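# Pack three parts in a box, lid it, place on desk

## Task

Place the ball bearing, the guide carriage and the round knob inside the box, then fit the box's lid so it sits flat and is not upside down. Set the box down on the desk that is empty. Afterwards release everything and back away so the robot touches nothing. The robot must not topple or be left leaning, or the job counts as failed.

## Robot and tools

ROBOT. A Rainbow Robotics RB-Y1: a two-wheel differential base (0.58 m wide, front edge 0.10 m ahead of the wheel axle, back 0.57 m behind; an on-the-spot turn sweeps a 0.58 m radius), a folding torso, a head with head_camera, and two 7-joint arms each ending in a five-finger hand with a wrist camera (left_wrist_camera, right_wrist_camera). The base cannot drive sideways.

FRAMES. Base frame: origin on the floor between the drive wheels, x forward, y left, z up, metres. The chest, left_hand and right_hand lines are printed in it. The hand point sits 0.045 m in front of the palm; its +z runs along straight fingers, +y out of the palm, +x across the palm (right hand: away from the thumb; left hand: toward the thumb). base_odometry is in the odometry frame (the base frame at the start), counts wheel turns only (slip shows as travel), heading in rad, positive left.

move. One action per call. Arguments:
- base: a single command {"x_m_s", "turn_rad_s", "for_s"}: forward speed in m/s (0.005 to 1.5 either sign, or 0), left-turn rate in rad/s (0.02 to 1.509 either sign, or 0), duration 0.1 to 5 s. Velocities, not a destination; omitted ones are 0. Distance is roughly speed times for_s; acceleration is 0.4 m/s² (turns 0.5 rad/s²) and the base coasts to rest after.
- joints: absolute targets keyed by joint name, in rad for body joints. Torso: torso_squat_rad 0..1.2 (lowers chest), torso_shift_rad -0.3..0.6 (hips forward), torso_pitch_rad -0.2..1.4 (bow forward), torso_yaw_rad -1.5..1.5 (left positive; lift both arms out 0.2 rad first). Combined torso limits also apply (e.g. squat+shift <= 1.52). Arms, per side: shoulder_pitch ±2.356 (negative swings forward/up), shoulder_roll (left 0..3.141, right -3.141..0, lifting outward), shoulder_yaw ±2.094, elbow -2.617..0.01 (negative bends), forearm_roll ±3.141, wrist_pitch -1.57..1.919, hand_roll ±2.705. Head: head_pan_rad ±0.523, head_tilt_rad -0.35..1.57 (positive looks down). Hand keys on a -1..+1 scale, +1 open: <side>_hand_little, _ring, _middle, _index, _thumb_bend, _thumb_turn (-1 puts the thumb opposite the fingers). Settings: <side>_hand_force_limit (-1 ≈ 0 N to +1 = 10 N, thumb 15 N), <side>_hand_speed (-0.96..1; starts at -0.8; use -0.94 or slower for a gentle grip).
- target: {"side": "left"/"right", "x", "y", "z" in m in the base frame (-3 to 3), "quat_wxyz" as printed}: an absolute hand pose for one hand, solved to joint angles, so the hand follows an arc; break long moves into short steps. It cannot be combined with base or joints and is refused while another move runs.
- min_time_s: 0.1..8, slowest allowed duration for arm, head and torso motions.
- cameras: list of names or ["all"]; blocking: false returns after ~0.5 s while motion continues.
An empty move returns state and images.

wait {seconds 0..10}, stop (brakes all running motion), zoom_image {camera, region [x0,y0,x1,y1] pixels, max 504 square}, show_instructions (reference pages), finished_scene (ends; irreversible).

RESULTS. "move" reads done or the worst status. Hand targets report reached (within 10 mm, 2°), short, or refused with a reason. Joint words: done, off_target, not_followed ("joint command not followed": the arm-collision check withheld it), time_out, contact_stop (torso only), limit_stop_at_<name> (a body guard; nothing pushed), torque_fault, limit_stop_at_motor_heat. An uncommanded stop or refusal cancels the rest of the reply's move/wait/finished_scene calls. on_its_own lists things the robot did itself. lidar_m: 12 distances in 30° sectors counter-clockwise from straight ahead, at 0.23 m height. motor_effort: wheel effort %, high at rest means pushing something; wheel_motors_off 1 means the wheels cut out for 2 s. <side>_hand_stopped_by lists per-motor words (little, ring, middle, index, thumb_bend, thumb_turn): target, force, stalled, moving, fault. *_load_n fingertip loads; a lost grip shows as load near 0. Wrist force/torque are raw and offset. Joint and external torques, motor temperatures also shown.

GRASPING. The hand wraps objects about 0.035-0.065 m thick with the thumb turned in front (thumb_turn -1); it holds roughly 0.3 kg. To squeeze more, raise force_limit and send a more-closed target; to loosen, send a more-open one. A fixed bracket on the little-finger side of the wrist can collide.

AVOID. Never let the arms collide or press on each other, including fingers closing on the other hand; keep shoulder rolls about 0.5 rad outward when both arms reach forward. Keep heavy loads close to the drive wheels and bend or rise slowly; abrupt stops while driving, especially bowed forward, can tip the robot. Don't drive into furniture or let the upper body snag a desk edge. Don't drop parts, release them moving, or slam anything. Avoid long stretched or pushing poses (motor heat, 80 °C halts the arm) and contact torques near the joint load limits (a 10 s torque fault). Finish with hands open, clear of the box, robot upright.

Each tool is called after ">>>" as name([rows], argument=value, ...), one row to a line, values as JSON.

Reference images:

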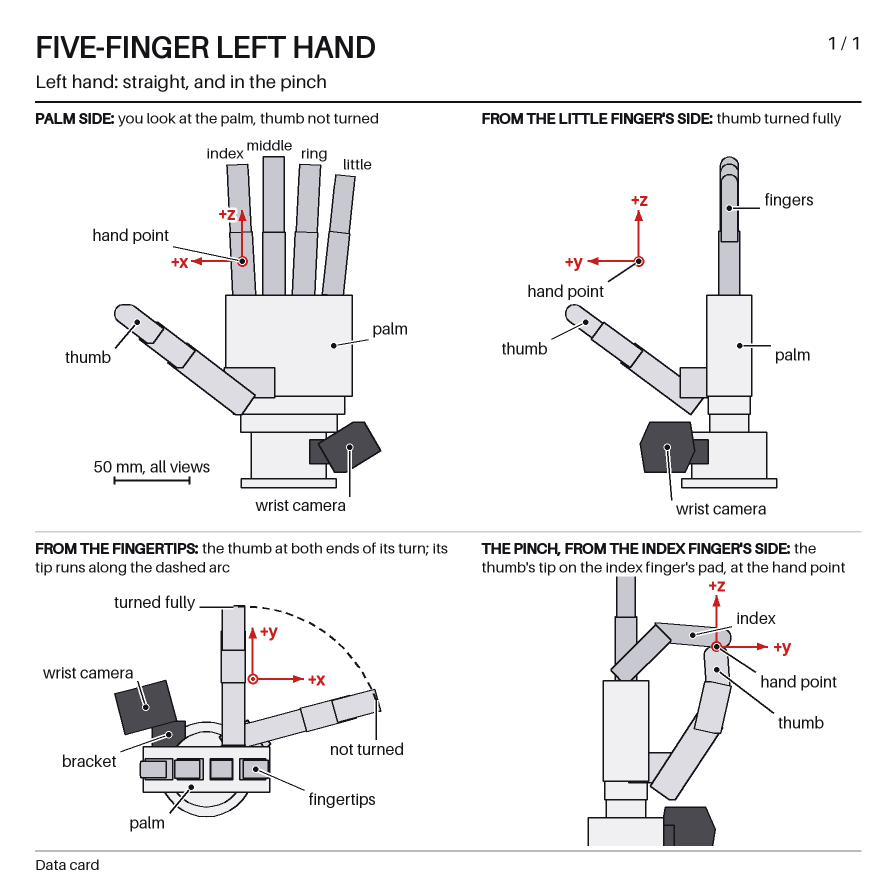

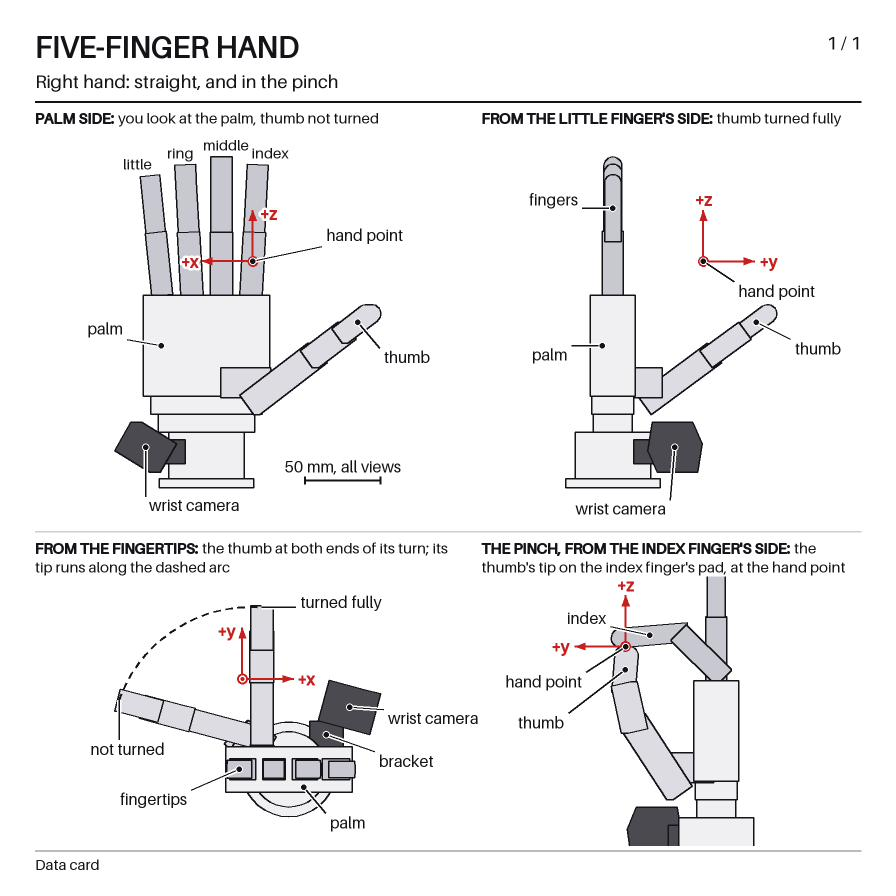

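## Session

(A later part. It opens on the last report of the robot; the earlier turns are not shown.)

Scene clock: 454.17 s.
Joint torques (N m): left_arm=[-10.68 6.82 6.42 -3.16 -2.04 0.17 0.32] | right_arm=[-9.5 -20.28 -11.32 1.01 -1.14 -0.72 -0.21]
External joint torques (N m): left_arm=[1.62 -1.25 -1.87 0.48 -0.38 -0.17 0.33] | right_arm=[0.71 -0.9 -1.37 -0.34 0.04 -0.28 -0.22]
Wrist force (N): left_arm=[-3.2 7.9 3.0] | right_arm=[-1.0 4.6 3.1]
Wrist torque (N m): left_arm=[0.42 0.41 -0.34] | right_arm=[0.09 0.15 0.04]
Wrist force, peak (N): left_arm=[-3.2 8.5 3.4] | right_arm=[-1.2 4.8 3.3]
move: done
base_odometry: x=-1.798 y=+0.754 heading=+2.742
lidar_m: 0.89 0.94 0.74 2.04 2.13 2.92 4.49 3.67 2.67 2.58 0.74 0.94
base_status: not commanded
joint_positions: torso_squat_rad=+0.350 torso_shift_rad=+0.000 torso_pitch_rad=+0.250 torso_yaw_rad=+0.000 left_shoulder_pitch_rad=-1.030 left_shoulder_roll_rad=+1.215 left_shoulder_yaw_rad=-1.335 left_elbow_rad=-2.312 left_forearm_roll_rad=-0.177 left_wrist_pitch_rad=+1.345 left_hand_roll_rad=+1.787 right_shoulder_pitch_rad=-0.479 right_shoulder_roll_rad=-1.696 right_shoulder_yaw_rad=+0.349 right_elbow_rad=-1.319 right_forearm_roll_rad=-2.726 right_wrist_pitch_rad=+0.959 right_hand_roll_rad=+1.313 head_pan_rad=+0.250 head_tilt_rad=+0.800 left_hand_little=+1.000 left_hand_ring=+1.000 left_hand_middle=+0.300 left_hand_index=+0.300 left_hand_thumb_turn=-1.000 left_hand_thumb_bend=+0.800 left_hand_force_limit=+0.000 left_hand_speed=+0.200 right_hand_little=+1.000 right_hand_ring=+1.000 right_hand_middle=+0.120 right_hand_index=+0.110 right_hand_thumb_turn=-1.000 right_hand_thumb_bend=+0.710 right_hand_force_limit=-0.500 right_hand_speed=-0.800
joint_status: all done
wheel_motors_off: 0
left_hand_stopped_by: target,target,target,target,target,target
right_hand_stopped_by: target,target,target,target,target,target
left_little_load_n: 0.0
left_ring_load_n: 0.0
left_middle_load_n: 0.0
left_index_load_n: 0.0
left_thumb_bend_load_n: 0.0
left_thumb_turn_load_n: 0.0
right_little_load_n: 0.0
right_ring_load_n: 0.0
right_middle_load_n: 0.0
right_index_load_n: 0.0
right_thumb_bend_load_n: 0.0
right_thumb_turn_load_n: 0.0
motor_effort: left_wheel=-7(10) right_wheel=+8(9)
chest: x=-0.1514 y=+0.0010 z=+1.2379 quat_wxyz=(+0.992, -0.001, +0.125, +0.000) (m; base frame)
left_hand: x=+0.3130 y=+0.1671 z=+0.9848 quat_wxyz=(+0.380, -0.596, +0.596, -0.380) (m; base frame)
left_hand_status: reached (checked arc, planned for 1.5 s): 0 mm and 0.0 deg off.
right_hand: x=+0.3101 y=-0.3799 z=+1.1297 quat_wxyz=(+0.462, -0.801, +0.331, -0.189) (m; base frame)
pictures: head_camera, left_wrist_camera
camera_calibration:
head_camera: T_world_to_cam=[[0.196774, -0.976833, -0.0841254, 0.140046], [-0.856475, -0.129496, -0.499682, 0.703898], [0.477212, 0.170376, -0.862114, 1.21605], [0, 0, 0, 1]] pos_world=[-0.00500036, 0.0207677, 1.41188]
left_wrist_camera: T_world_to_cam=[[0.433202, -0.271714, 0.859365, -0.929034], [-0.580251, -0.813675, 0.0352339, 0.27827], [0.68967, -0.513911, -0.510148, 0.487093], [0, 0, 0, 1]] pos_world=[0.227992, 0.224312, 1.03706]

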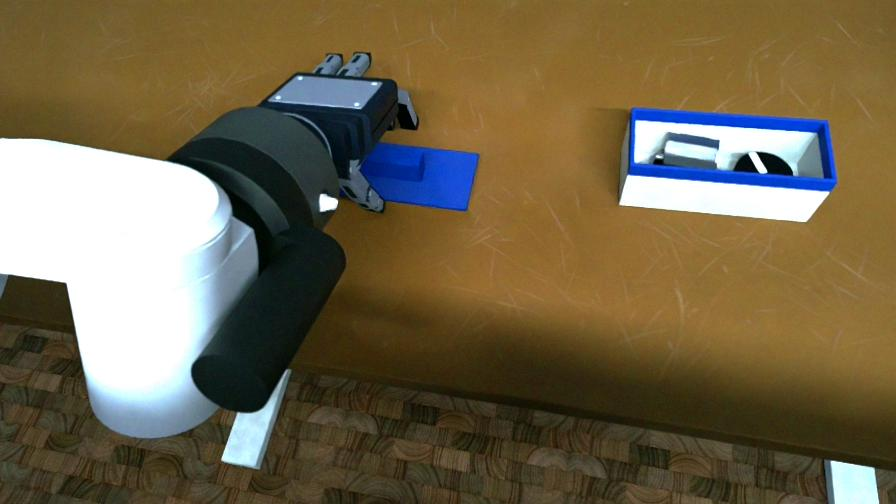

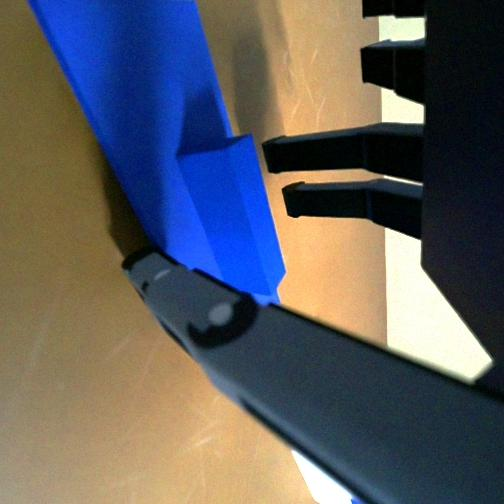

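>>> move(joints={"left_hand_index": -0.3, "left_hand_middle": -0.3, "left_hand_thumb_bend": -0.2, "left_hand_speed": -0.9, "left_hand_force_limit": -0.5}, cameras=["left_wrist_camera","head_camera"])

>>> zoom_image(camera="head_camera", region=[300, 40, 500, 240])

Scene clock: 467.03 s.
Joint torques (N m): left_arm=[-10.72 6.82 6.6 -3.14 -1.74 0.16 0.36] | right_arm=[-8.96 -20.09 -12.03 1.02 -1.06 -0.67 -0.19]
External joint torques (N m): left_arm=[1.58 -1.25 -1.69 0.5 -0.08 -0.19 0.37] | right_arm=[1.25 -0.71 -2.07 -0.33 0.12 -0.23 -0.19]
Wrist force (N): left_arm=[-3.0 7.0 2.4] | right_arm=[-1.0 4.5 3.1]
Wrist torque (N m): left_arm=[0.41 0.37 -0.33] | right_arm=[0.07 0.15 0.04]
Wrist force, peak (N): left_arm=[-3.3 8.6 3.1] | right_arm=[-1.1 4.7 3.4]
move: off_target
base_odometry: x=-1.798 y=+0.754 heading=+2.742
lidar_m: 0.90 0.94 0.75 2.04 2.12 2.91 4.49 3.67 2.67 2.57 0.74 0.94
base_status: not commanded
joint_positions: torso_squat_rad=+0.350 torso_shift_rad=+0.000 torso_pitch_rad=+0.250 torso_yaw_rad=+0.000 left_shoulder_pitch_rad=-1.030 left_shoulder_roll_rad=+1.215 left_shoulder_yaw_rad=-1.335 left_elbow_rad=-2.312 left_forearm_roll_rad=-0.177 left_wrist_pitch_rad=+1.345 left_hand_roll_rad=+1.787 right_shoulder_pitch_rad=-0.479 right_shoulder_roll_rad=-1.696 right_shoulder_yaw_rad=+0.349 right_elbow_rad=-1.319 right_forearm_roll_rad=-2.726 right_wrist_pitch_rad=+0.959 right_hand_roll_rad=+1.313 head_pan_rad=+0.250 head_tilt_rad=+0.800 left_hand_little=+1.000 left_hand_ring=+1.000 left_hand_middle=-0.211 left_hand_index=-0.248 left_hand_thumb_turn=-1.000 left_hand_thumb_bend=+0.533 left_hand_force_limit=-0.500 left_hand_speed=-0.900 right_hand_little=+1.000 right_hand_ring=+1.000 right_hand_middle=+0.120 right_hand_index=+0.110 right_hand_thumb_turn=-1.000 right_hand_thumb_bend=+0.710 right_hand_force_limit=-0.500 right_hand_speed=-0.800
joint_status: left_hand_middle off_target (ended at -0.211, target -0.300); left_hand_index off_target (ended at -0.248, target -0.300); left_hand_thumb_bend off_target (ended at +0.533, target -0.200); the others done
wheel_motors_off: 0
left_hand_stopped_by: target,target,force,force,force,target
right_hand_stopped_by: target,target,target,target,target,target
left_little_load_n: 0.0
left_ring_load_n: 0.0
left_middle_load_n: 2.5
left_index_load_n: 3.0
left_thumb_bend_load_n: 5.5
left_thumb_turn_load_n: -2.5
right_little_load_n: 0.0
right_ring_load_n: 0.0
right_middle_load_n: 0.0
right_index_load_n: 0.0
right_thumb_bend_load_n: 0.0
right_thumb_turn_load_n: 0.0
motor_effort: left_wheel=-7(9) right_wheel=+9(10)
chest: x=-0.1514 y=+0.0010 z=+1.2379 quat_wxyz=(+0.992, -0.001, +0.125, +0.000) (m; base frame)
left_hand: x=+0.3130 y=+0.1671 z=+0.9848 quat_wxyz=(+0.380, -0.596, +0.596, -0.380) (m; base frame)
right_hand: x=+0.3101 y=-0.3799 z=+1.1297 quat_wxyz=(+0.462, -0.801, +0.331, -0.189) (m; base frame)
pictures: head_camera, left_wrist_camera
camera_calibration:
head_camera: T_world_to_cam=[[0.196774, -0.976833, -0.0841254, 0.140046], [-0.856475, -0.129496, -0.499682, 0.703898], [0.477212, 0.170376, -0.862114, 1.21605], [0, 0, 0, 1]] pos_world=[-0.00500036, 0.0207677, 1.41188]
left_wrist_camera: T_world_to_cam=[[0.433112, -0.271648, 0.859431, -0.929097], [-0.580214, -0.813703, 0.0352054, 0.278297], [0.689758, -0.513901, -0.510039, 0.486957], [0, 0, 0, 1]] pos_world=[0.227992, 0.224312, 1.03706]

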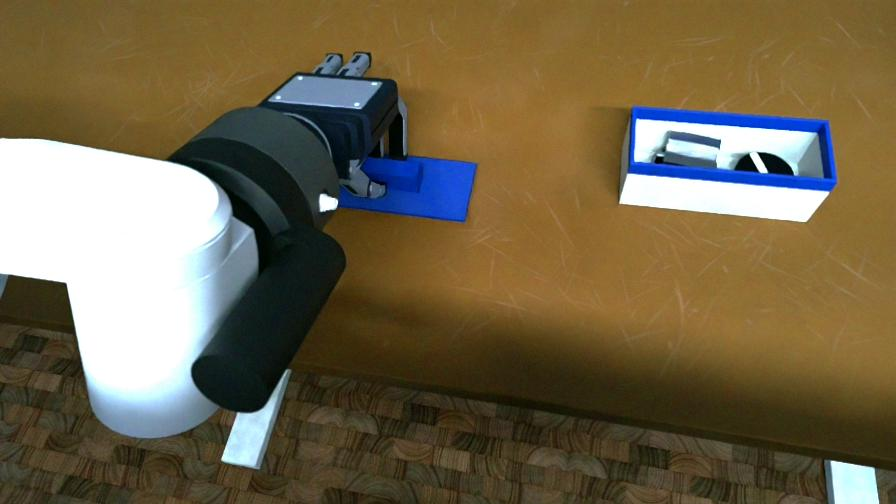

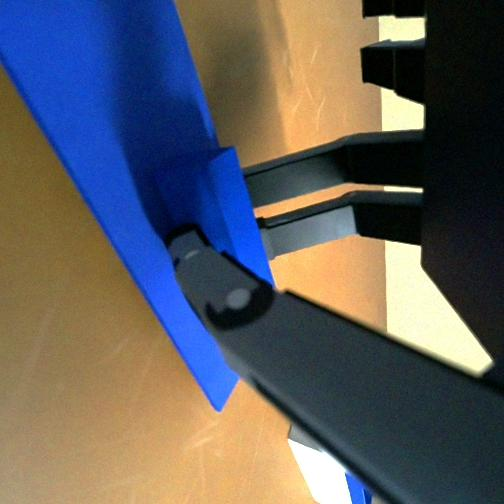

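Scaled by 2.520.

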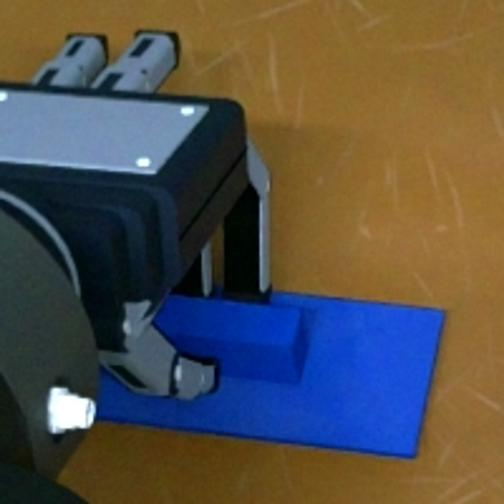

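>>> move(joints={"left_hand_index": 0.1, "left_hand_middle": 0.1, "left_hand_thumb_bend": 0.7, "left_hand_speed": -0.6})

>>> move(target={"side":"left","x":0.302,"y":0.167,"z":0.983,"quat_wxyz":[-0.3799,0.5964,-0.5964,0.3799]}, min_time_s=1, cameras=["left_wrist_camera"])

>>> zoom_image(camera="left_wrist_camera", region=[100, 90, 320, 310])

Scene clock: 472.23 s.
Joint torques (N m): left_arm=[-8.76 6.86 5.27 -3.21 -0.12 0.19 0.15] | right_arm=[-9.29 -20.19 -11.78 0.96 -0.89 -0.71 -0.29]
External joint torques (N m): left_arm=[3.55 -1.21 -3.01 0.42 1.54 -0.15 0.16] | right_arm=[0.92 -0.8 -1.82 -0.39 0.29 -0.27 -0.3]
Wrist force (N): left_arm=[-3.1 -2.0 0.0] | right_arm=[-1.2 4.7 3.1]
Wrist torque (N m): left_arm=[0.04 0.33 -0.18] | right_arm=[0.09 0.18 0.03]
Wrist force, peak (N): left_arm=[-3.3 8.4 3.2] | right_arm=[-1.1 4.7 3.3]
move: done
base_odometry: x=-1.798 y=+0.754 heading=+2.742
lidar_m: 0.90 0.94 0.74 2.05 2.12 2.90 4.50 3.66 2.67 2.58 0.75 0.93
base_status: not commanded
joint_positions: torso_squat_rad=+0.350 torso_shift_rad=+0.000 torso_pitch_rad=+0.250 torso_yaw_rad=+0.000 left_shoulder_pitch_rad=-1.030 left_shoulder_roll_rad=+1.215 left_shoulder_yaw_rad=-1.335 left_elbow_rad=-2.312 left_forearm_roll_rad=-0.178 left_wrist_pitch_rad=+1.345 left_hand_roll_rad=+1.787 right_shoulder_pitch_rad=-0.479 right_shoulder_roll_rad=-1.696 right_shoulder_yaw_rad=+0.349 right_elbow_rad=-1.319 right_forearm_roll_rad=-2.726 right_wrist_pitch_rad=+0.959 right_hand_roll_rad=+1.313 head_pan_rad=+0.250 head_tilt_rad=+0.800 left_hand_little=+1.000 left_hand_ring=+1.000 left_hand_middle=+0.100 left_hand_index=+0.100 left_hand_thumb_turn=-1.000 left_hand_thumb_bend=+0.695 left_hand_force_limit=-0.500 left_hand_speed=-0.600 right_hand_little=+1.000 right_hand_ring=+1.000 right_hand_middle=+0.120 right_hand_index=+0.110 right_hand_thumb_turn=-1.000 right_hand_thumb_bend=+0.710 right_hand_force_limit=-0.500 right_hand_speed=-0.800
joint_status: all done
wheel_motors_off: 0
left_hand_stopped_by: target,target,target,target,target,target
right_hand_stopped_by: target,target,target,target,target,target
left_little_load_n: 0.0
left_ring_load_n: 0.0
left_middle_load_n: 0.0
left_index_load_n: 0.0
left_thumb_bend_load_n: -10.5
left_thumb_turn_load_n: -2.5
right_little_load_n: 0.0
right_ring_load_n: 0.0
right_middle_load_n: 0.0
right_index_load_n: 0.0
right_thumb_bend_load_n: 0.0
right_thumb_turn_load_n: 0.0
motor_effort: left_wheel=-6(9) right_wheel=+9(10)
chest: x=-0.1514 y=+0.0010 z=+1.2379 quat_wxyz=(+0.992, -0.001, +0.125, +0.000) (m; base frame)
left_hand: x=+0.3133 y=+0.1670 z=+0.9852 quat_wxyz=(+0.380, -0.596, +0.596, -0.380) (m; base frame)
right_hand: x=+0.3101 y=-0.3799 z=+1.1297 quat_wxyz=(+0.462, -0.801, +0.331, -0.189) (m; base frame)
pictures: none

Scene clock: 473.57 s.
Joint torques (N m): left_arm=[-4.43 8.87 0.97 -3.83 1.04 0.3 -0.08] | right_arm=[-9.2 -19.69 -11.71 0.75 -1.22 -0.61 -0.21]
External joint torques (N m): left_arm=[7.51 0.87 -7.08 0.02 2.71 -0.06 -0.08] | right_arm=[1.01 -0.3 -1.76 -0.6 -0.04 -0.17 -0.21]
Wrist force (N): left_arm=[-1.5 -6.2 -0.5] | right_arm=[-1.1 4.6 3.1]
Wrist torque (N m): left_arm=[0.04 0.26 -0.20] | right_arm=[0.09 0.17 0.04]
Wrist force, peak (N): left_arm=[-1.6 -6.2 -1.0] | right_arm=[-1.1 4.7 3.2]
move: done
base_odometry: x=-1.798 y=+0.754 heading=+2.742
lidar_m: 0.89 0.95 0.74 2.04 2.13 2.91 4.49 3.66 2.69 2.57 0.74 0.93
base_status: not commanded
joint_positions: torso_squat_rad=+0.350 torso_shift_rad=+0.000 torso_pitch_rad=+0.250 torso_yaw_rad=+0.000 left_shoulder_pitch_rad=-1.014 left_shoulder_roll_rad=+1.218 left_shoulder_yaw_rad=-1.345 left_elbow_rad=-2.344 left_forearm_roll_rad=-0.203 left_wrist_pitch_rad=+1.372 left_hand_roll_rad=+1.794 right_shoulder_pitch_rad=-0.479 right_shoulder_roll_rad=-1.696 right_shoulder_yaw_rad=+0.349 right_elbow_rad=-1.319 right_forearm_roll_rad=-2.726 right_wrist_pitch_rad=+0.959 right_hand_roll_rad=+1.313 head_pan_rad=+0.250 head_tilt_rad=+0.800 left_hand_little=+1.000 left_hand_ring=+1.000 left_hand_middle=+0.100 left_hand_index=+0.100 left_hand_thumb_turn=-1.000 left_hand_thumb_bend=+0.693 left_hand_force_limit=-0.500 left_hand_speed=-0.600 right_hand_little=+1.000 right_hand_ring=+1.000 right_hand_middle=+0.120 right_hand_index=+0.110 right_hand_thumb_turn=-1.000 right_hand_thumb_bend=+0.710 right_hand_force_limit=-0.500 right_hand_speed=-0.800
joint_status: all done
wheel_motors_off: 0
left_hand_stopped_by: target,target,target,target,target,target
right_hand_stopped_by: target,target,target,target,target,target
left_little_load_n: 0.0
left_ring_load_n: 0.0
left_middle_load_n: 0.0
left_index_load_n: 0.0
left_thumb_bend_load_n: -17.5
left_thumb_turn_load_n: 0.5
right_little_load_n: 0.0
right_ring_load_n: 0.0
right_middle_load_n: 0.0
right_index_load_n: 0.0
right_thumb_bend_load_n: 0.0
right_thumb_turn_load_n: 0.0
motor_effort: left_wheel=-7(9) right_wheel=+8(10)
chest: x=-0.1514 y=+0.0010 z=+1.2379 quat_wxyz=(+0.992, -0.001, +0.125, +0.000) (m; base frame)
left_hand: x=+0.3034 y=+0.1663 z=+0.9845 quat_wxyz=(+0.380, -0.596, +0.596, -0.381) (m; base frame)
left_hand_status: reached (checked arc, planned for 1.0 s): 2 mm and 0.2 deg off.
right_hand: x=+0.3101 y=-0.3799 z=+1.1297 quat_wxyz=(+0.462, -0.801, +0.331, -0.189) (m; base frame)
pictures: left_wrist_camera
camera_calibration:
left_wrist_camera: T_world_to_cam=[[0.430787, -0.270054, 0.8611, -0.92614], [-0.580829, -0.81325, 0.0355264, 0.271823], [0.690695, -0.515457, -0.507193, 0.490172], [0, 0, 0, 1]] pos_world=[0.218292, 0.223614, 1.03645]

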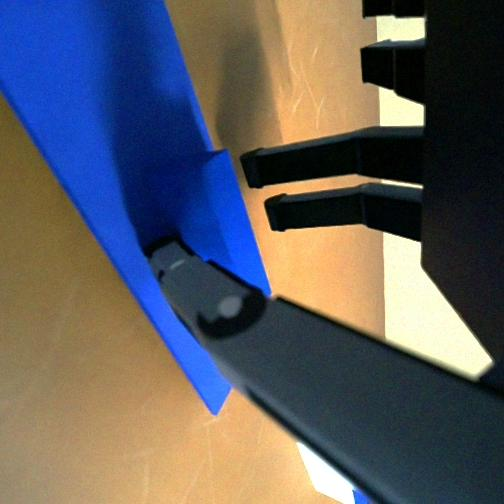

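Scaled by 2.291.

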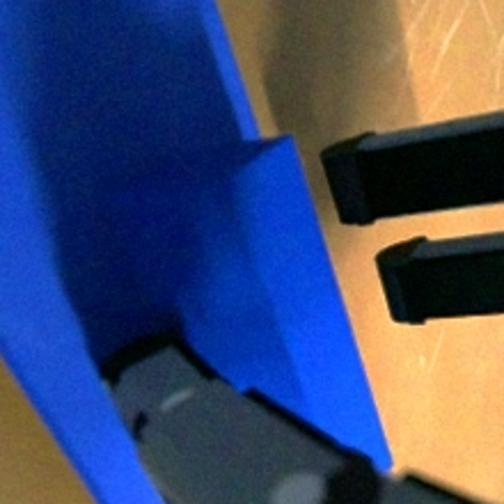

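>>> move(target={"side":"left","x":0.302,"y":0.167,"z":1.005,"quat_wxyz":[-0.3799,0.5964,-0.5964,0.3799]}, min_time_s=0.8)

>>> move(joints={"left_hand_thumb_bend": 0.45}, cameras=["left_wrist_camera"])

>>> zoom_image(camera="left_wrist_camera", region=[100, 90, 320, 310])

Scene clock: 477.83 s.
Joint torques (N m): left_arm=[-12.08 9.62 8.43 -4.74 -1.62 0.65 -0.53] | right_arm=[-8.85 -19.91 -11.89 0.96 -0.88 -0.56 -0.18]
External joint torques (N m): left_arm=[-0.19 1.63 0.29 -1.21 0.06 0.34 -0.52] | right_arm=[1.36 -0.53 -1.94 -0.39 0.3 -0.12 -0.19]
Wrist force (N): left_arm=[-3.3 8.2 3.3] | right_arm=[-1.0 4.6 3.1]
Wrist torque (N m): left_arm=[0.45 0.42 -0.53] | right_arm=[0.07 0.15 0.04]
Wrist force, peak (N): left_arm=[-3.7 8.1 3.2] | right_arm=[-1.2 4.8 3.3]
move: done
base_odometry: x=-1.798 y=+0.754 heading=+2.742
lidar_m: 0.90 0.94 0.74 2.04 2.12 2.91 4.49 3.66 2.68 2.57 0.75 0.93
base_status: not commanded
joint_positions: torso_squat_rad=+0.350 torso_shift_rad=+0.000 torso_pitch_rad=+0.250 torso_yaw_rad=+0.000 left_shoulder_pitch_rad=-1.046 left_shoulder_roll_rad=+1.255 left_shoulder_yaw_rad=-1.314 left_elbow_rad=-2.400 left_forearm_roll_rad=-0.135 left_wrist_pitch_rad=+1.393 left_hand_roll_rad=+1.769 right_shoulder_pitch_rad=-0.479 right_shoulder_roll_rad=-1.696 right_shoulder_yaw_rad=+0.349 right_elbow_rad=-1.319 right_forearm_roll_rad=-2.726 right_wrist_pitch_rad=+0.959 right_hand_roll_rad=+1.313 head_pan_rad=+0.250 head_tilt_rad=+0.800 left_hand_little=+1.000 left_hand_ring=+1.000 left_hand_middle=+0.100 left_hand_index=+0.100 left_hand_thumb_turn=-1.000 left_hand_thumb_bend=+0.696 left_hand_force_limit=-0.500 left_hand_speed=-0.600 right_hand_little=+1.000 right_hand_ring=+1.000 right_hand_middle=+0.120 right_hand_index=+0.110 right_hand_thumb_turn=-1.000 right_hand_thumb_bend=+0.710 right_hand_force_limit=-0.500 right_hand_speed=-0.800
joint_status: all done
wheel_motors_off: 0
left_hand_stopped_by: target,target,target,target,target,target
right_hand_stopped_by: target,target,target,target,target,target
left_little_load_n: 0.0
left_ring_load_n: 0.0
left_middle_load_n: 0.0
left_index_load_n: 0.0
left_thumb_bend_load_n: 0.0
left_thumb_turn_load_n: 0.0
right_little_load_n: 0.0
right_ring_load_n: 0.0
right_middle_load_n: 0.0
right_index_load_n: 0.0
right_thumb_bend_load_n: 0.0
right_thumb_turn_load_n: 0.0
motor_effort: left_wheel=-7(9) right_wheel=+9(10)
chest: x=-0.1514 y=+0.0010 z=+1.2379 quat_wxyz=(+0.992, -0.001, +0.125, +0.000) (m; base frame)
left_hand: x=+0.3019 y=+0.1669 z=+1.0047 quat_wxyz=(+0.380, -0.596, +0.596, -0.380) (m; base frame)
left_hand_status: reached (checked arc, planned for 0.8 s): 0 mm and 0.0 deg off.
right_hand: x=+0.3101 y=-0.3799 z=+1.1297 quat_wxyz=(+0.462, -0.801, +0.331, -0.189) (m; base frame)
pictures: none

Scene clock: 478.73 s.
Joint torques (N m): left_arm=[-12.23 9.66 8.61 -4.81 -1.58 0.68 -0.42] | right_arm=[-8.8 -20.53 -11.57 0.88 -0.97 -0.64 -0.38]
External joint torques (N m): left_arm=[-0.35 1.67 0.47 -1.28 0.1 0.36 -0.41] | right_arm=[1.41 -1.15 -1.62 -0.47 0.22 -0.2 -0.38]
Wrist force (N): left_arm=[-3.3 7.9 3.3] | right_arm=[-1.1 4.6 3.1]
Wrist torque (N m): left_arm=[0.41 0.43 -0.53] | right_arm=[0.09 0.18 0.04]
Wrist force, peak (N): left_arm=[-3.3 8.2 3.4] | right_arm=[-1.0 4.8 3.1]
move: done
base_odometry: x=-1.798 y=+0.754 heading=+2.742
lidar_m: 0.90 0.94 0.74 2.04 2.13 2.91 4.49 3.66 2.67 2.57 0.74 0.93
base_status: not commanded
joint_positions: torso_squat_rad=+0.350 torso_shift_rad=+0.000 torso_pitch_rad=+0.250 torso_yaw_rad=+0.000 left_shoulder_pitch_rad=-1.046 left_shoulder_roll_rad=+1.255 left_shoulder_yaw_rad=-1.314 left_elbow_rad=-2.400 left_forearm_roll_rad=-0.135 left_wrist_pitch_rad=+1.393 left_hand_roll_rad=+1.769 right_shoulder_pitch_rad=-0.479 right_shoulder_roll_rad=-1.696 right_shoulder_yaw_rad=+0.349 right_elbow_rad=-1.319 right_forearm_roll_rad=-2.726 right_wrist_pitch_rad=+0.959 right_hand_roll_rad=+1.313 head_pan_rad=+0.250 head_tilt_rad=+0.800 left_hand_little=+1.000 left_hand_ring=+1.000 left_hand_middle=+0.100 left_hand_index=+0.100 left_hand_thumb_turn=-1.000 left_hand_thumb_bend=+0.450 left_hand_force_limit=-0.500 left_hand_speed=-0.600 right_hand_little=+1.000 right_hand_ring=+1.000 right_hand_middle=+0.120 right_hand_index=+0.110 right_hand_thumb_turn=-1.000 right_hand_thumb_bend=+0.710 right_hand_force_limit=-0.500 right_hand_speed=-0.800
joint_status: all done
wheel_motors_off: 0
left_hand_stopped_by: target,target,target,target,target,target
right_hand_stopped_by: target,target,target,target,target,target
left_little_load_n: 0.0
left_ring_load_n: -0.5
left_middle_load_n: 0.0
left_index_load_n: 0.0
left_thumb_bend_load_n: 0.0
left_thumb_turn_load_n: 0.0
right_little_load_n: 0.0
right_ring_load_n: -0.5
right_middle_load_n: 0.0
right_index_load_n: 0.0
right_thumb_bend_load_n: 0.0
right_thumb_turn_load_n: 0.0
motor_effort: left_wheel=-6(9) right_wheel=+9(11)
chest: x=-0.1514 y=+0.0010 z=+1.2379 quat_wxyz=(+0.992, -0.001, +0.125, +0.000) (m; base frame)
left_hand: x=+0.3019 y=+0.1669 z=+1.0047 quat_wxyz=(+0.380, -0.596, +0.596, -0.380) (m; base frame)
right_hand: x=+0.3101 y=-0.3799 z=+1.1297 quat_wxyz=(+0.462, -0.801, +0.331, -0.189) (m; base frame)
pictures: left_wrist_camera
camera_calibration:
left_wrist_camera: T_world_to_cam=[[0.433602, -0.271352, 0.859277, -0.941458], [-0.580303, -0.813609, 0.0358982, 0.27026], [0.689375, -0.514207, -0.510249, 0.505035], [0, 0, 0, 1]] pos_world=[0.216893, 0.224112, 1.05696]

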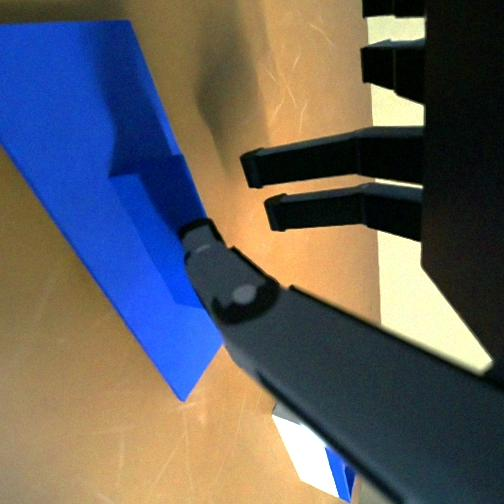

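Scaled by 2.291.

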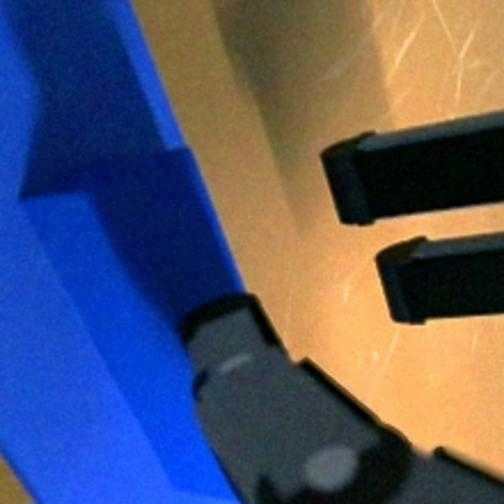

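>>> move(target={"side":"left","x":0.286,"y":0.167,"z":0.998,"quat_wxyz":[-0.3799,0.5964,-0.5964,0.3799]}, min_time_s=0.8, cameras=["left_wrist_camera","head_camera"])

>>> zoom_image(camera="left_wrist_camera", region=[100, 90, 320, 310])

>>> zoom_image(camera="head_camera", region=[300, 40, 500, 240])

Scene clock: 482.93 s.
Joint torques (N m): left_arm=[-9.77 6.31 6.27 -5.3 -2.08 0.68 0.33] | right_arm=[-8.87 -20.12 -11.53 0.97 -0.98 -0.64 -0.25]
External joint torques (N m): left_arm=[1.55 -1.6 -1.48 -1.38 -0.4 0.34 0.34] | right_arm=[1.34 -0.74 -1.57 -0.38 0.2 -0.2 -0.26]
Wrist force (N): left_arm=[-3.3 7.8 3.3] | right_arm=[-1.1 4.6 3.0]
Wrist torque (N m): left_arm=[0.35 0.41 -0.31] | right_arm=[0.09 0.16 0.03]
Wrist force, peak (N): left_arm=[-3.4 8.3 3.3] | right_arm=[-1.2 4.7 3.2]
move: done
base_odometry: x=-1.798 y=+0.754 heading=+2.742
lidar_m: 0.90 0.93 0.74 2.04 2.14 2.91 4.48 3.68 2.68 2.57 0.75 0.94
base_status: not commanded
joint_positions: torso_squat_rad=+0.350 torso_shift_rad=+0.000 torso_pitch_rad=+0.250 torso_yaw_rad=+0.000 left_shoulder_pitch_rad=-1.015 left_shoulder_roll_rad=+1.253 left_shoulder_yaw_rad=-1.338 left_elbow_rad=-2.436 left_forearm_roll_rad=-0.185 left_wrist_pitch_rad=+1.429 left_hand_roll_rad=+1.783 right_shoulder_pitch_rad=-0.479 right_shoulder_roll_rad=-1.696 right_shoulder_yaw_rad=+0.349 right_elbow_rad=-1.319 right_forearm_roll_rad=-2.726 right_wrist_pitch_rad=+0.959 right_hand_roll_rad=+1.313 head_pan_rad=+0.250 head_tilt_rad=+0.800 left_hand_little=+1.000 left_hand_ring=+1.000 left_hand_middle=+0.100 left_hand_index=+0.100 left_hand_thumb_turn=-1.000 left_hand_thumb_bend=+0.450 left_hand_force_limit=-0.500 left_hand_speed=-0.600 right_hand_little=+1.000 right_hand_ring=+1.000 right_hand_middle=+0.120 right_hand_index=+0.110 right_hand_thumb_turn=-1.000 right_hand_thumb_bend=+0.710 right_hand_force_limit=-0.500 right_hand_speed=-0.800
joint_status: all done
wheel_motors_off: 0
left_hand_stopped_by: target,target,target,target,target,target
right_hand_stopped_by: target,target,target,target,target,target
left_little_load_n: 0.0
left_ring_load_n: 0.0
left_middle_load_n: 0.0
left_index_load_n: 0.0
left_thumb_bend_load_n: 0.0
left_thumb_turn_load_n: 0.0
right_little_load_n: 0.0
right_ring_load_n: 0.0
right_middle_load_n: 0.0
right_index_load_n: 0.0
right_thumb_bend_load_n: 0.0
right_thumb_turn_load_n: 0.0
motor_effort: left_wheel=-6(9) right_wheel=+8(10)
chest: x=-0.1514 y=+0.0010 z=+1.2379 quat_wxyz=(+0.992, -0.001, +0.125, +0.000) (m; base frame)
left_hand: x=+0.2868 y=+0.1669 z=+0.9985 quat_wxyz=(+0.379, -0.597, +0.597, -0.380) (m; base frame)
left_hand_status: reached (checked arc, planned for 0.8 s): 1 mm and 0.2 deg off.
right_hand: x=+0.3101 y=-0.3799 z=+1.1297 quat_wxyz=(+0.462, -0.801, +0.331, -0.189) (m; base frame)
pictures: head_camera, left_wrist_camera
camera_calibration:
head_camera: T_world_to_cam=[[0.196766, -0.976836, -0.0841084, 0.140022], [-0.856434, -0.129482, -0.499756, 0.704002], [0.477289, 0.170368, -0.862073, 1.21599], [0, 0, 0, 1]] pos_world=[-0.00500053, 0.0207677, 1.41188]
left_wrist_camera: T_world_to_cam=[[0.435093, -0.269999, 0.858949, -0.929974], [-0.580131, -0.813631, 0.0381063, 0.259424], [0.688579, -0.514883, -0.510641, 0.512988], [0, 0, 0, 1]] pos_world=[0.201893, 0.224112, 1.05087]

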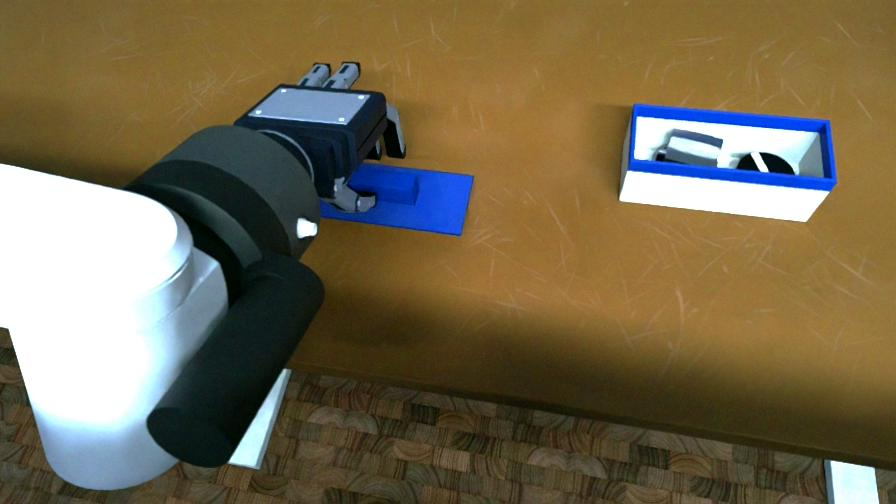

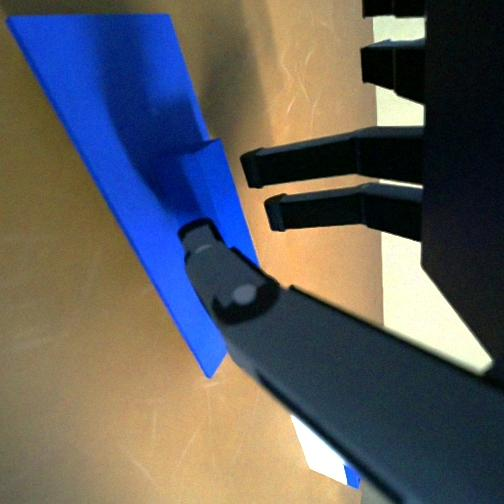

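Scaled by 2.291.

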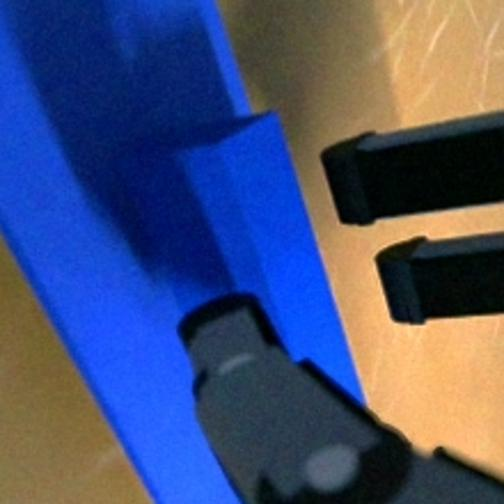

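Scaled by 2.520.

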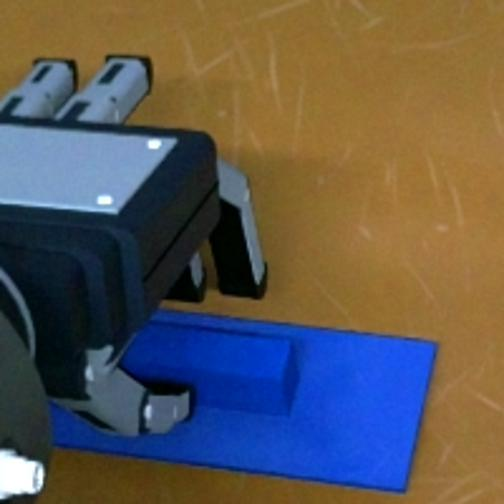

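>>> move(target={"side":"left","x":0.284,"y":0.167,"z":0.984,"quat_wxyz":[-0.3799,0.5964,-0.5964,0.3799]}, min_time_s=0.8)

>>> move(joints={"left_hand_index": -0.06, "left_hand_middle": -0.06, "left_hand_speed": -0.85})

>>> move(joints={"left_hand_thumb_bend": -0.2, "left_hand_speed": -0.92, "left_hand_force_limit": -0.4}, cameras=["left_wrist_camera","head_camera"])

>>> zoom_image(camera="head_camera", region=[300, 40, 500, 240])

Scene clock: 487.90 s.
Joint torques (N m): left_arm=[-9.78 6.46 5.96 -3.81 -2.08 0.18 0.35] | right_arm=[-9.16 -20.27 -11.69 1.01 -0.82 -0.76 -0.17]
External joint torques (N m): left_arm=[1.41 -1.43 -1.63 0.4 -0.4 -0.18 0.36] | right_arm=[1.05 -0.88 -1.73 -0.34 0.36 -0.32 -0.17]
Wrist force (N): left_arm=[-3.1 8.0 2.9] | right_arm=[-1.2 4.7 3.2]
Wrist torque (N m): left_arm=[0.41 0.37 -0.33] | right_arm=[0.09 0.18 0.03]
Wrist force, peak (N): left_arm=[-3.6 8.3 2.9] | right_arm=[-1.2 4.8 3.2]
move: done
base_odometry: x=-1.798 y=+0.754 heading=+2.742
lidar_m: 0.90 0.93 0.75 2.05 2.12 2.91 4.47 3.67 2.68 2.58 0.75 0.93
base_status: not commanded
joint_positions: torso_squat_rad=+0.350 torso_shift_rad=+0.000 torso_pitch_rad=+0.250 torso_yaw_rad=+0.000 left_shoulder_pitch_rad=-0.987 left_shoulder_roll_rad=+1.231 left_shoulder_yaw_rad=-1.364 left_elbow_rad=-2.412 left_forearm_roll_rad=-0.238 left_wrist_pitch_rad=+1.425 left_hand_roll_rad=+1.797 right_shoulder_pitch_rad=-0.479 right_shoulder_roll_rad=-1.696 right_shoulder_yaw_rad=+0.349 right_elbow_rad=-1.319 right_forearm_roll_rad=-2.726 right_wrist_pitch_rad=+0.959 right_hand_roll_rad=+1.313 head_pan_rad=+0.250 head_tilt_rad=+0.800 left_hand_little=+1.000 left_hand_ring=+1.000 left_hand_middle=+0.100 left_hand_index=+0.100 left_hand_thumb_turn=-1.000 left_hand_thumb_bend=+0.450 left_hand_force_limit=-0.500 left_hand_speed=-0.600 right_hand_little=+1.000 right_hand_ring=+1.000 right_hand_middle=+0.120 right_hand_index=+0.110 right_hand_thumb_turn=-1.000 right_hand_thumb_bend=+0.710 right_hand_force_limit=-0.500 right_hand_speed=-0.800
joint_status: all done
wheel_motors_off: 0
left_hand_stopped_by: target,target,target,target,target,target
right_hand_stopped_by: target,target,target,target,target,target
left_little_load_n: 0.0
left_ring_load_n: 0.0
left_middle_load_n: 0.0
left_index_load_n: 0.0
left_thumb_bend_load_n: 0.5
left_thumb_turn_load_n: 0.0
right_little_load_n: 0.0
right_ring_load_n: 0.0
right_middle_load_n: 0.0
right_index_load_n: 0.0
right_thumb_bend_load_n: 0.0
right_thumb_turn_load_n: 0.0
motor_effort: left_wheel=-7(9) right_wheel=+9(10)
chest: x=-0.1514 y=+0.0010 z=+1.2379 quat_wxyz=(+0.992, -0.001, +0.125, +0.000) (m; base frame)
left_hand: x=+0.2833 y=+0.1670 z=+0.9846 quat_wxyz=(+0.379, -0.596, +0.597, -0.379) (m; base frame)
left_hand_status: reached (checked arc, planned for 0.8 s): 1 mm and 0.1 deg off.
right_hand: x=+0.3101 y=-0.3799 z=+1.1297 quat_wxyz=(+0.462, -0.801, +0.331, -0.189) (m; base frame)
pictures: none

Scene clock: 488.77 s.
Joint torques (N m): left_arm=[-9.86 6.69 5.83 -3.77 -2.07 0.31 0.38] | right_arm=[-9.29 -20.15 -11.63 0.89 -0.99 -0.48 -0.25]
External joint torques (N m): left_arm=[1.33 -1.21 -1.76 0.44 -0.39 -0.05 0.39] | right_arm=[0.92 -0.77 -1.67 -0.46 0.19 -0.04 -0.25]
Wrist force (N): left_arm=[-3.6 7.9 3.1] | right_arm=[-1.1 4.5 3.2]
Wrist torque (N m): left_arm=[0.39 0.47 -0.35] | right_arm=[0.06 0.16 0.03]
Wrist force, peak (N): left_arm=[-3.2 8.4 2.9] | right_arm=[-1.2 4.7 3.3]
move: done
base_odometry: x=-1.798 y=+0.754 heading=+2.742
lidar_m: 0.89 0.94 0.74 2.04 2.13 2.91 4.47 3.67 2.68 2.58 0.76 0.94
base_status: not commanded
joint_positions: torso_squat_rad=+0.350 torso_shift_rad=+0.000 torso_pitch_rad=+0.250 torso_yaw_rad=+0.000 left_shoulder_pitch_rad=-0.987 left_shoulder_roll_rad=+1.231 left_shoulder_yaw_rad=-1.364 left_elbow_rad=-2.412 left_forearm_roll_rad=-0.238 left_wrist_pitch_rad=+1.425 left_hand_roll_rad=+1.797 right_shoulder_pitch_rad=-0.479 right_shoulder_roll_rad=-1.696 right_shoulder_yaw_rad=+0.349 right_elbow_rad=-1.319 right_forearm_roll_rad=-2.726 right_wrist_pitch_rad=+0.959 right_hand_roll_rad=+1.313 head_pan_rad=+0.250 head_tilt_rad=+0.800 left_hand_little=+1.000 left_hand_ring=+1.000 left_hand_middle=-0.060 left_hand_index=-0.060 left_hand_thumb_turn=-1.000 left_hand_thumb_bend=+0.450 left_hand_force_limit=-0.500 left_hand_speed=-0.850 right_hand_little=+1.000 right_hand_ring=+1.000 right_hand_middle=+0.120 right_hand_index=+0.110 right_hand_thumb_turn=-1.000 right_hand_thumb_bend=+0.710 right_hand_force_limit=-0.500 right_hand_speed=-0.800
joint_status: all done
wheel_motors_off: 0
left_hand_stopped_by: target,target,target,target,target,target
right_hand_stopped_by: target,target,target,target,target,target
left_little_load_n: 0.0
left_ring_load_n: 0.0
left_middle_load_n: 0.0
left_index_load_n: 0.5
left_thumb_bend_load_n: 0.0
left_thumb_turn_load_n: 0.0
right_little_load_n: 0.0
right_ring_load_n: 0.0
right_middle_load_n: 0.0
right_index_load_n: 0.0
right_thumb_bend_load_n: 0.0
right_thumb_turn_load_n: 0.0
motor_effort: left_wheel=-6(10) right_wheel=+8(10)
chest: x=-0.1514 y=+0.0010 z=+1.2379 quat_wxyz=(+0.992, -0.001, +0.125, +0.000) (m; base frame)
left_hand: x=+0.2833 y=+0.1670 z=+0.9846 quat_wxyz=(+0.379, -0.596, +0.597, -0.379) (m; base frame)
right_hand: x=+0.3101 y=-0.3799 z=+1.1297 quat_wxyz=(+0.462, -0.801, +0.331, -0.189) (m; base frame)
pictures: none

Scene clock: 491.60 s.
Joint torques (N m): left_arm=[-9.74 6.52 6.34 -3.79 -1.96 0.31 0.33] | right_arm=[-9.44 -19.46 -11.43 0.94 -0.95 -0.5 -0.33]
External joint torques (N m): left_arm=[1.45 -1.38 -1.26 0.42 -0.28 -0.06 0.34] | right_arm=[0.77 -0.07 -1.47 -0.41 0.23 -0.06 -0.33]
Wrist force (N): left_arm=[-3.1 7.6 3.2] | right_arm=[-1.1 4.6 3.1]
Wrist torque (N m): left_arm=[0.45 0.39 -0.30] | right_arm=[0.08 0.16 0.03]
Wrist force, peak (N): left_arm=[-3.4 8.3 3.2] | right_arm=[-1.2 4.7 3.3]
move: off_target
base_odometry: x=-1.798 y=+0.754 heading=+2.742
lidar_m: 0.89 0.94 0.75 2.04 2.12 2.91 4.49 3.66 2.67 2.58 0.74 0.93
base_status: not commanded
joint_positions: torso_squat_rad=+0.350 torso_shift_rad=+0.000 torso_pitch_rad=+0.250 torso_yaw_rad=+0.000 left_shoulder_pitch_rad=-0.987 left_shoulder_roll_rad=+1.231 left_shoulder_yaw_rad=-1.364 left_elbow_rad=-2.412 left_forearm_roll_rad=-0.238 left_wrist_pitch_rad=+1.425 left_hand_roll_rad=+1.797 right_shoulder_pitch_rad=-0.479 right_shoulder_roll_rad=-1.696 right_shoulder_yaw_rad=+0.349 right_elbow_rad=-1.319 right_forearm_roll_rad=-2.726 right_wrist_pitch_rad=+0.959 right_hand_roll_rad=+1.313 head_pan_rad=+0.250 head_tilt_rad=+0.800 left_hand_little=+1.000 left_hand_ring=+1.000 left_hand_middle=-0.060 left_hand_index=-0.060 left_hand_thumb_turn=-1.000 left_hand_thumb_bend=+0.271 left_hand_force_limit=-0.400 left_hand_speed=-0.920 right_hand_little=+1.000 right_hand_ring=+1.000 right_hand_middle=+0.120 right_hand_index=+0.110 right_hand_thumb_turn=-1.000 right_hand_thumb_bend=+0.710 right_hand_force_limit=-0.500 right_hand_speed=-0.800
joint_status: left_hand_thumb_bend off_target (ended at +0.271, target -0.200); the others done
wheel_motors_off: 0
left_hand_stopped_by: target,target,target,target,force,target
right_hand_stopped_by: target,target,target,target,target,target
left_little_load_n: 0.0
left_ring_load_n: -0.5
left_middle_load_n: 4.5
left_index_load_n: 0.0
left_thumb_bend_load_n: 4.5
left_thumb_turn_load_n: 0.5
right_little_load_n: 0.0
right_ring_load_n: 0.0
right_middle_load_n: 0.0
right_index_load_n: 0.0
right_thumb_bend_load_n: 0.0
right_thumb_turn_load_n: 0.0
motor_effort: left_wheel=-8(10) right_wheel=+9(11)
chest: x=-0.1514 y=+0.0010 z=+1.2379 quat_wxyz=(+0.992, -0.001, +0.125, +0.000) (m; base frame)
left_hand: x=+0.2833 y=+0.1670 z=+0.9846 quat_wxyz=(+0.379, -0.596, +0.597, -0.379) (m; base frame)
right_hand: x=+0.3101 y=-0.3799 z=+1.1297 quat_wxyz=(+0.462, -0.801, +0.331, -0.189) (m; base frame)
pictures: head_camera, left_wrist_camera
camera_calibration:
head_camera: T_world_to_cam=[[0.196766, -0.976836, -0.0841084, 0.140022], [-0.856434, -0.129482, -0.499756, 0.704002], [0.477289, 0.170368, -0.862073, 1.21599], [0, 0, 0, 1]] pos_world=[-0.00500053, 0.0207677, 1.41188]
left_wrist_camera: T_world_to_cam=[[0.434637, -0.272387, 0.858426, -0.915448], [-0.580801, -0.813248, 0.0360193, 0.260272], [0.688302, -0.51423, -0.511671, 0.509312], [0, 0, 0, 1]] pos_world=[0.198494, 0.224214, 1.03707]

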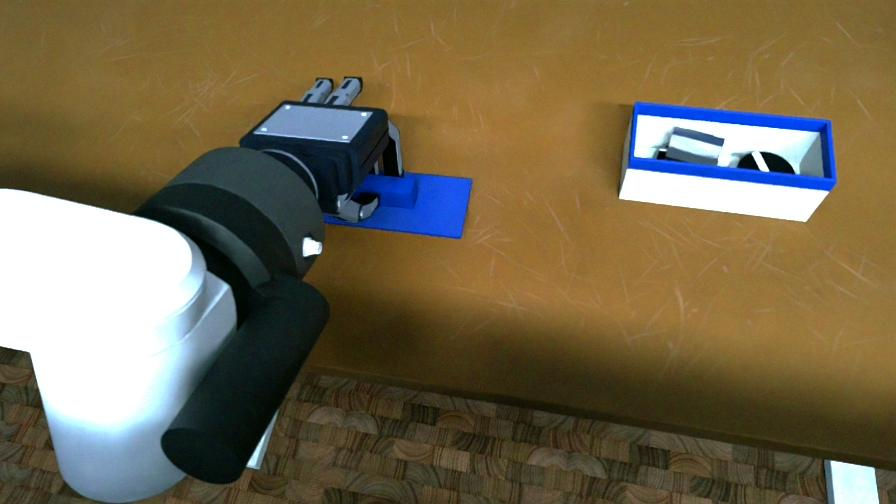

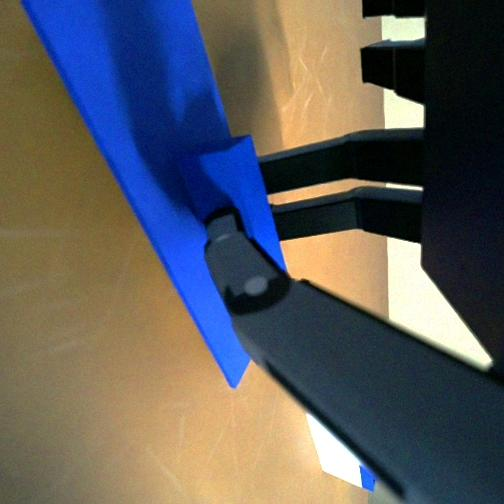

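Scaled by 2.520.

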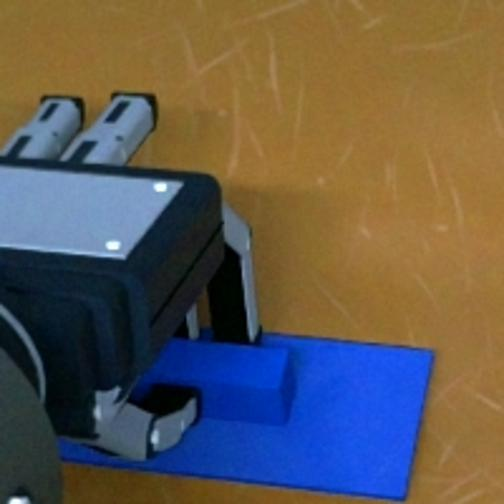

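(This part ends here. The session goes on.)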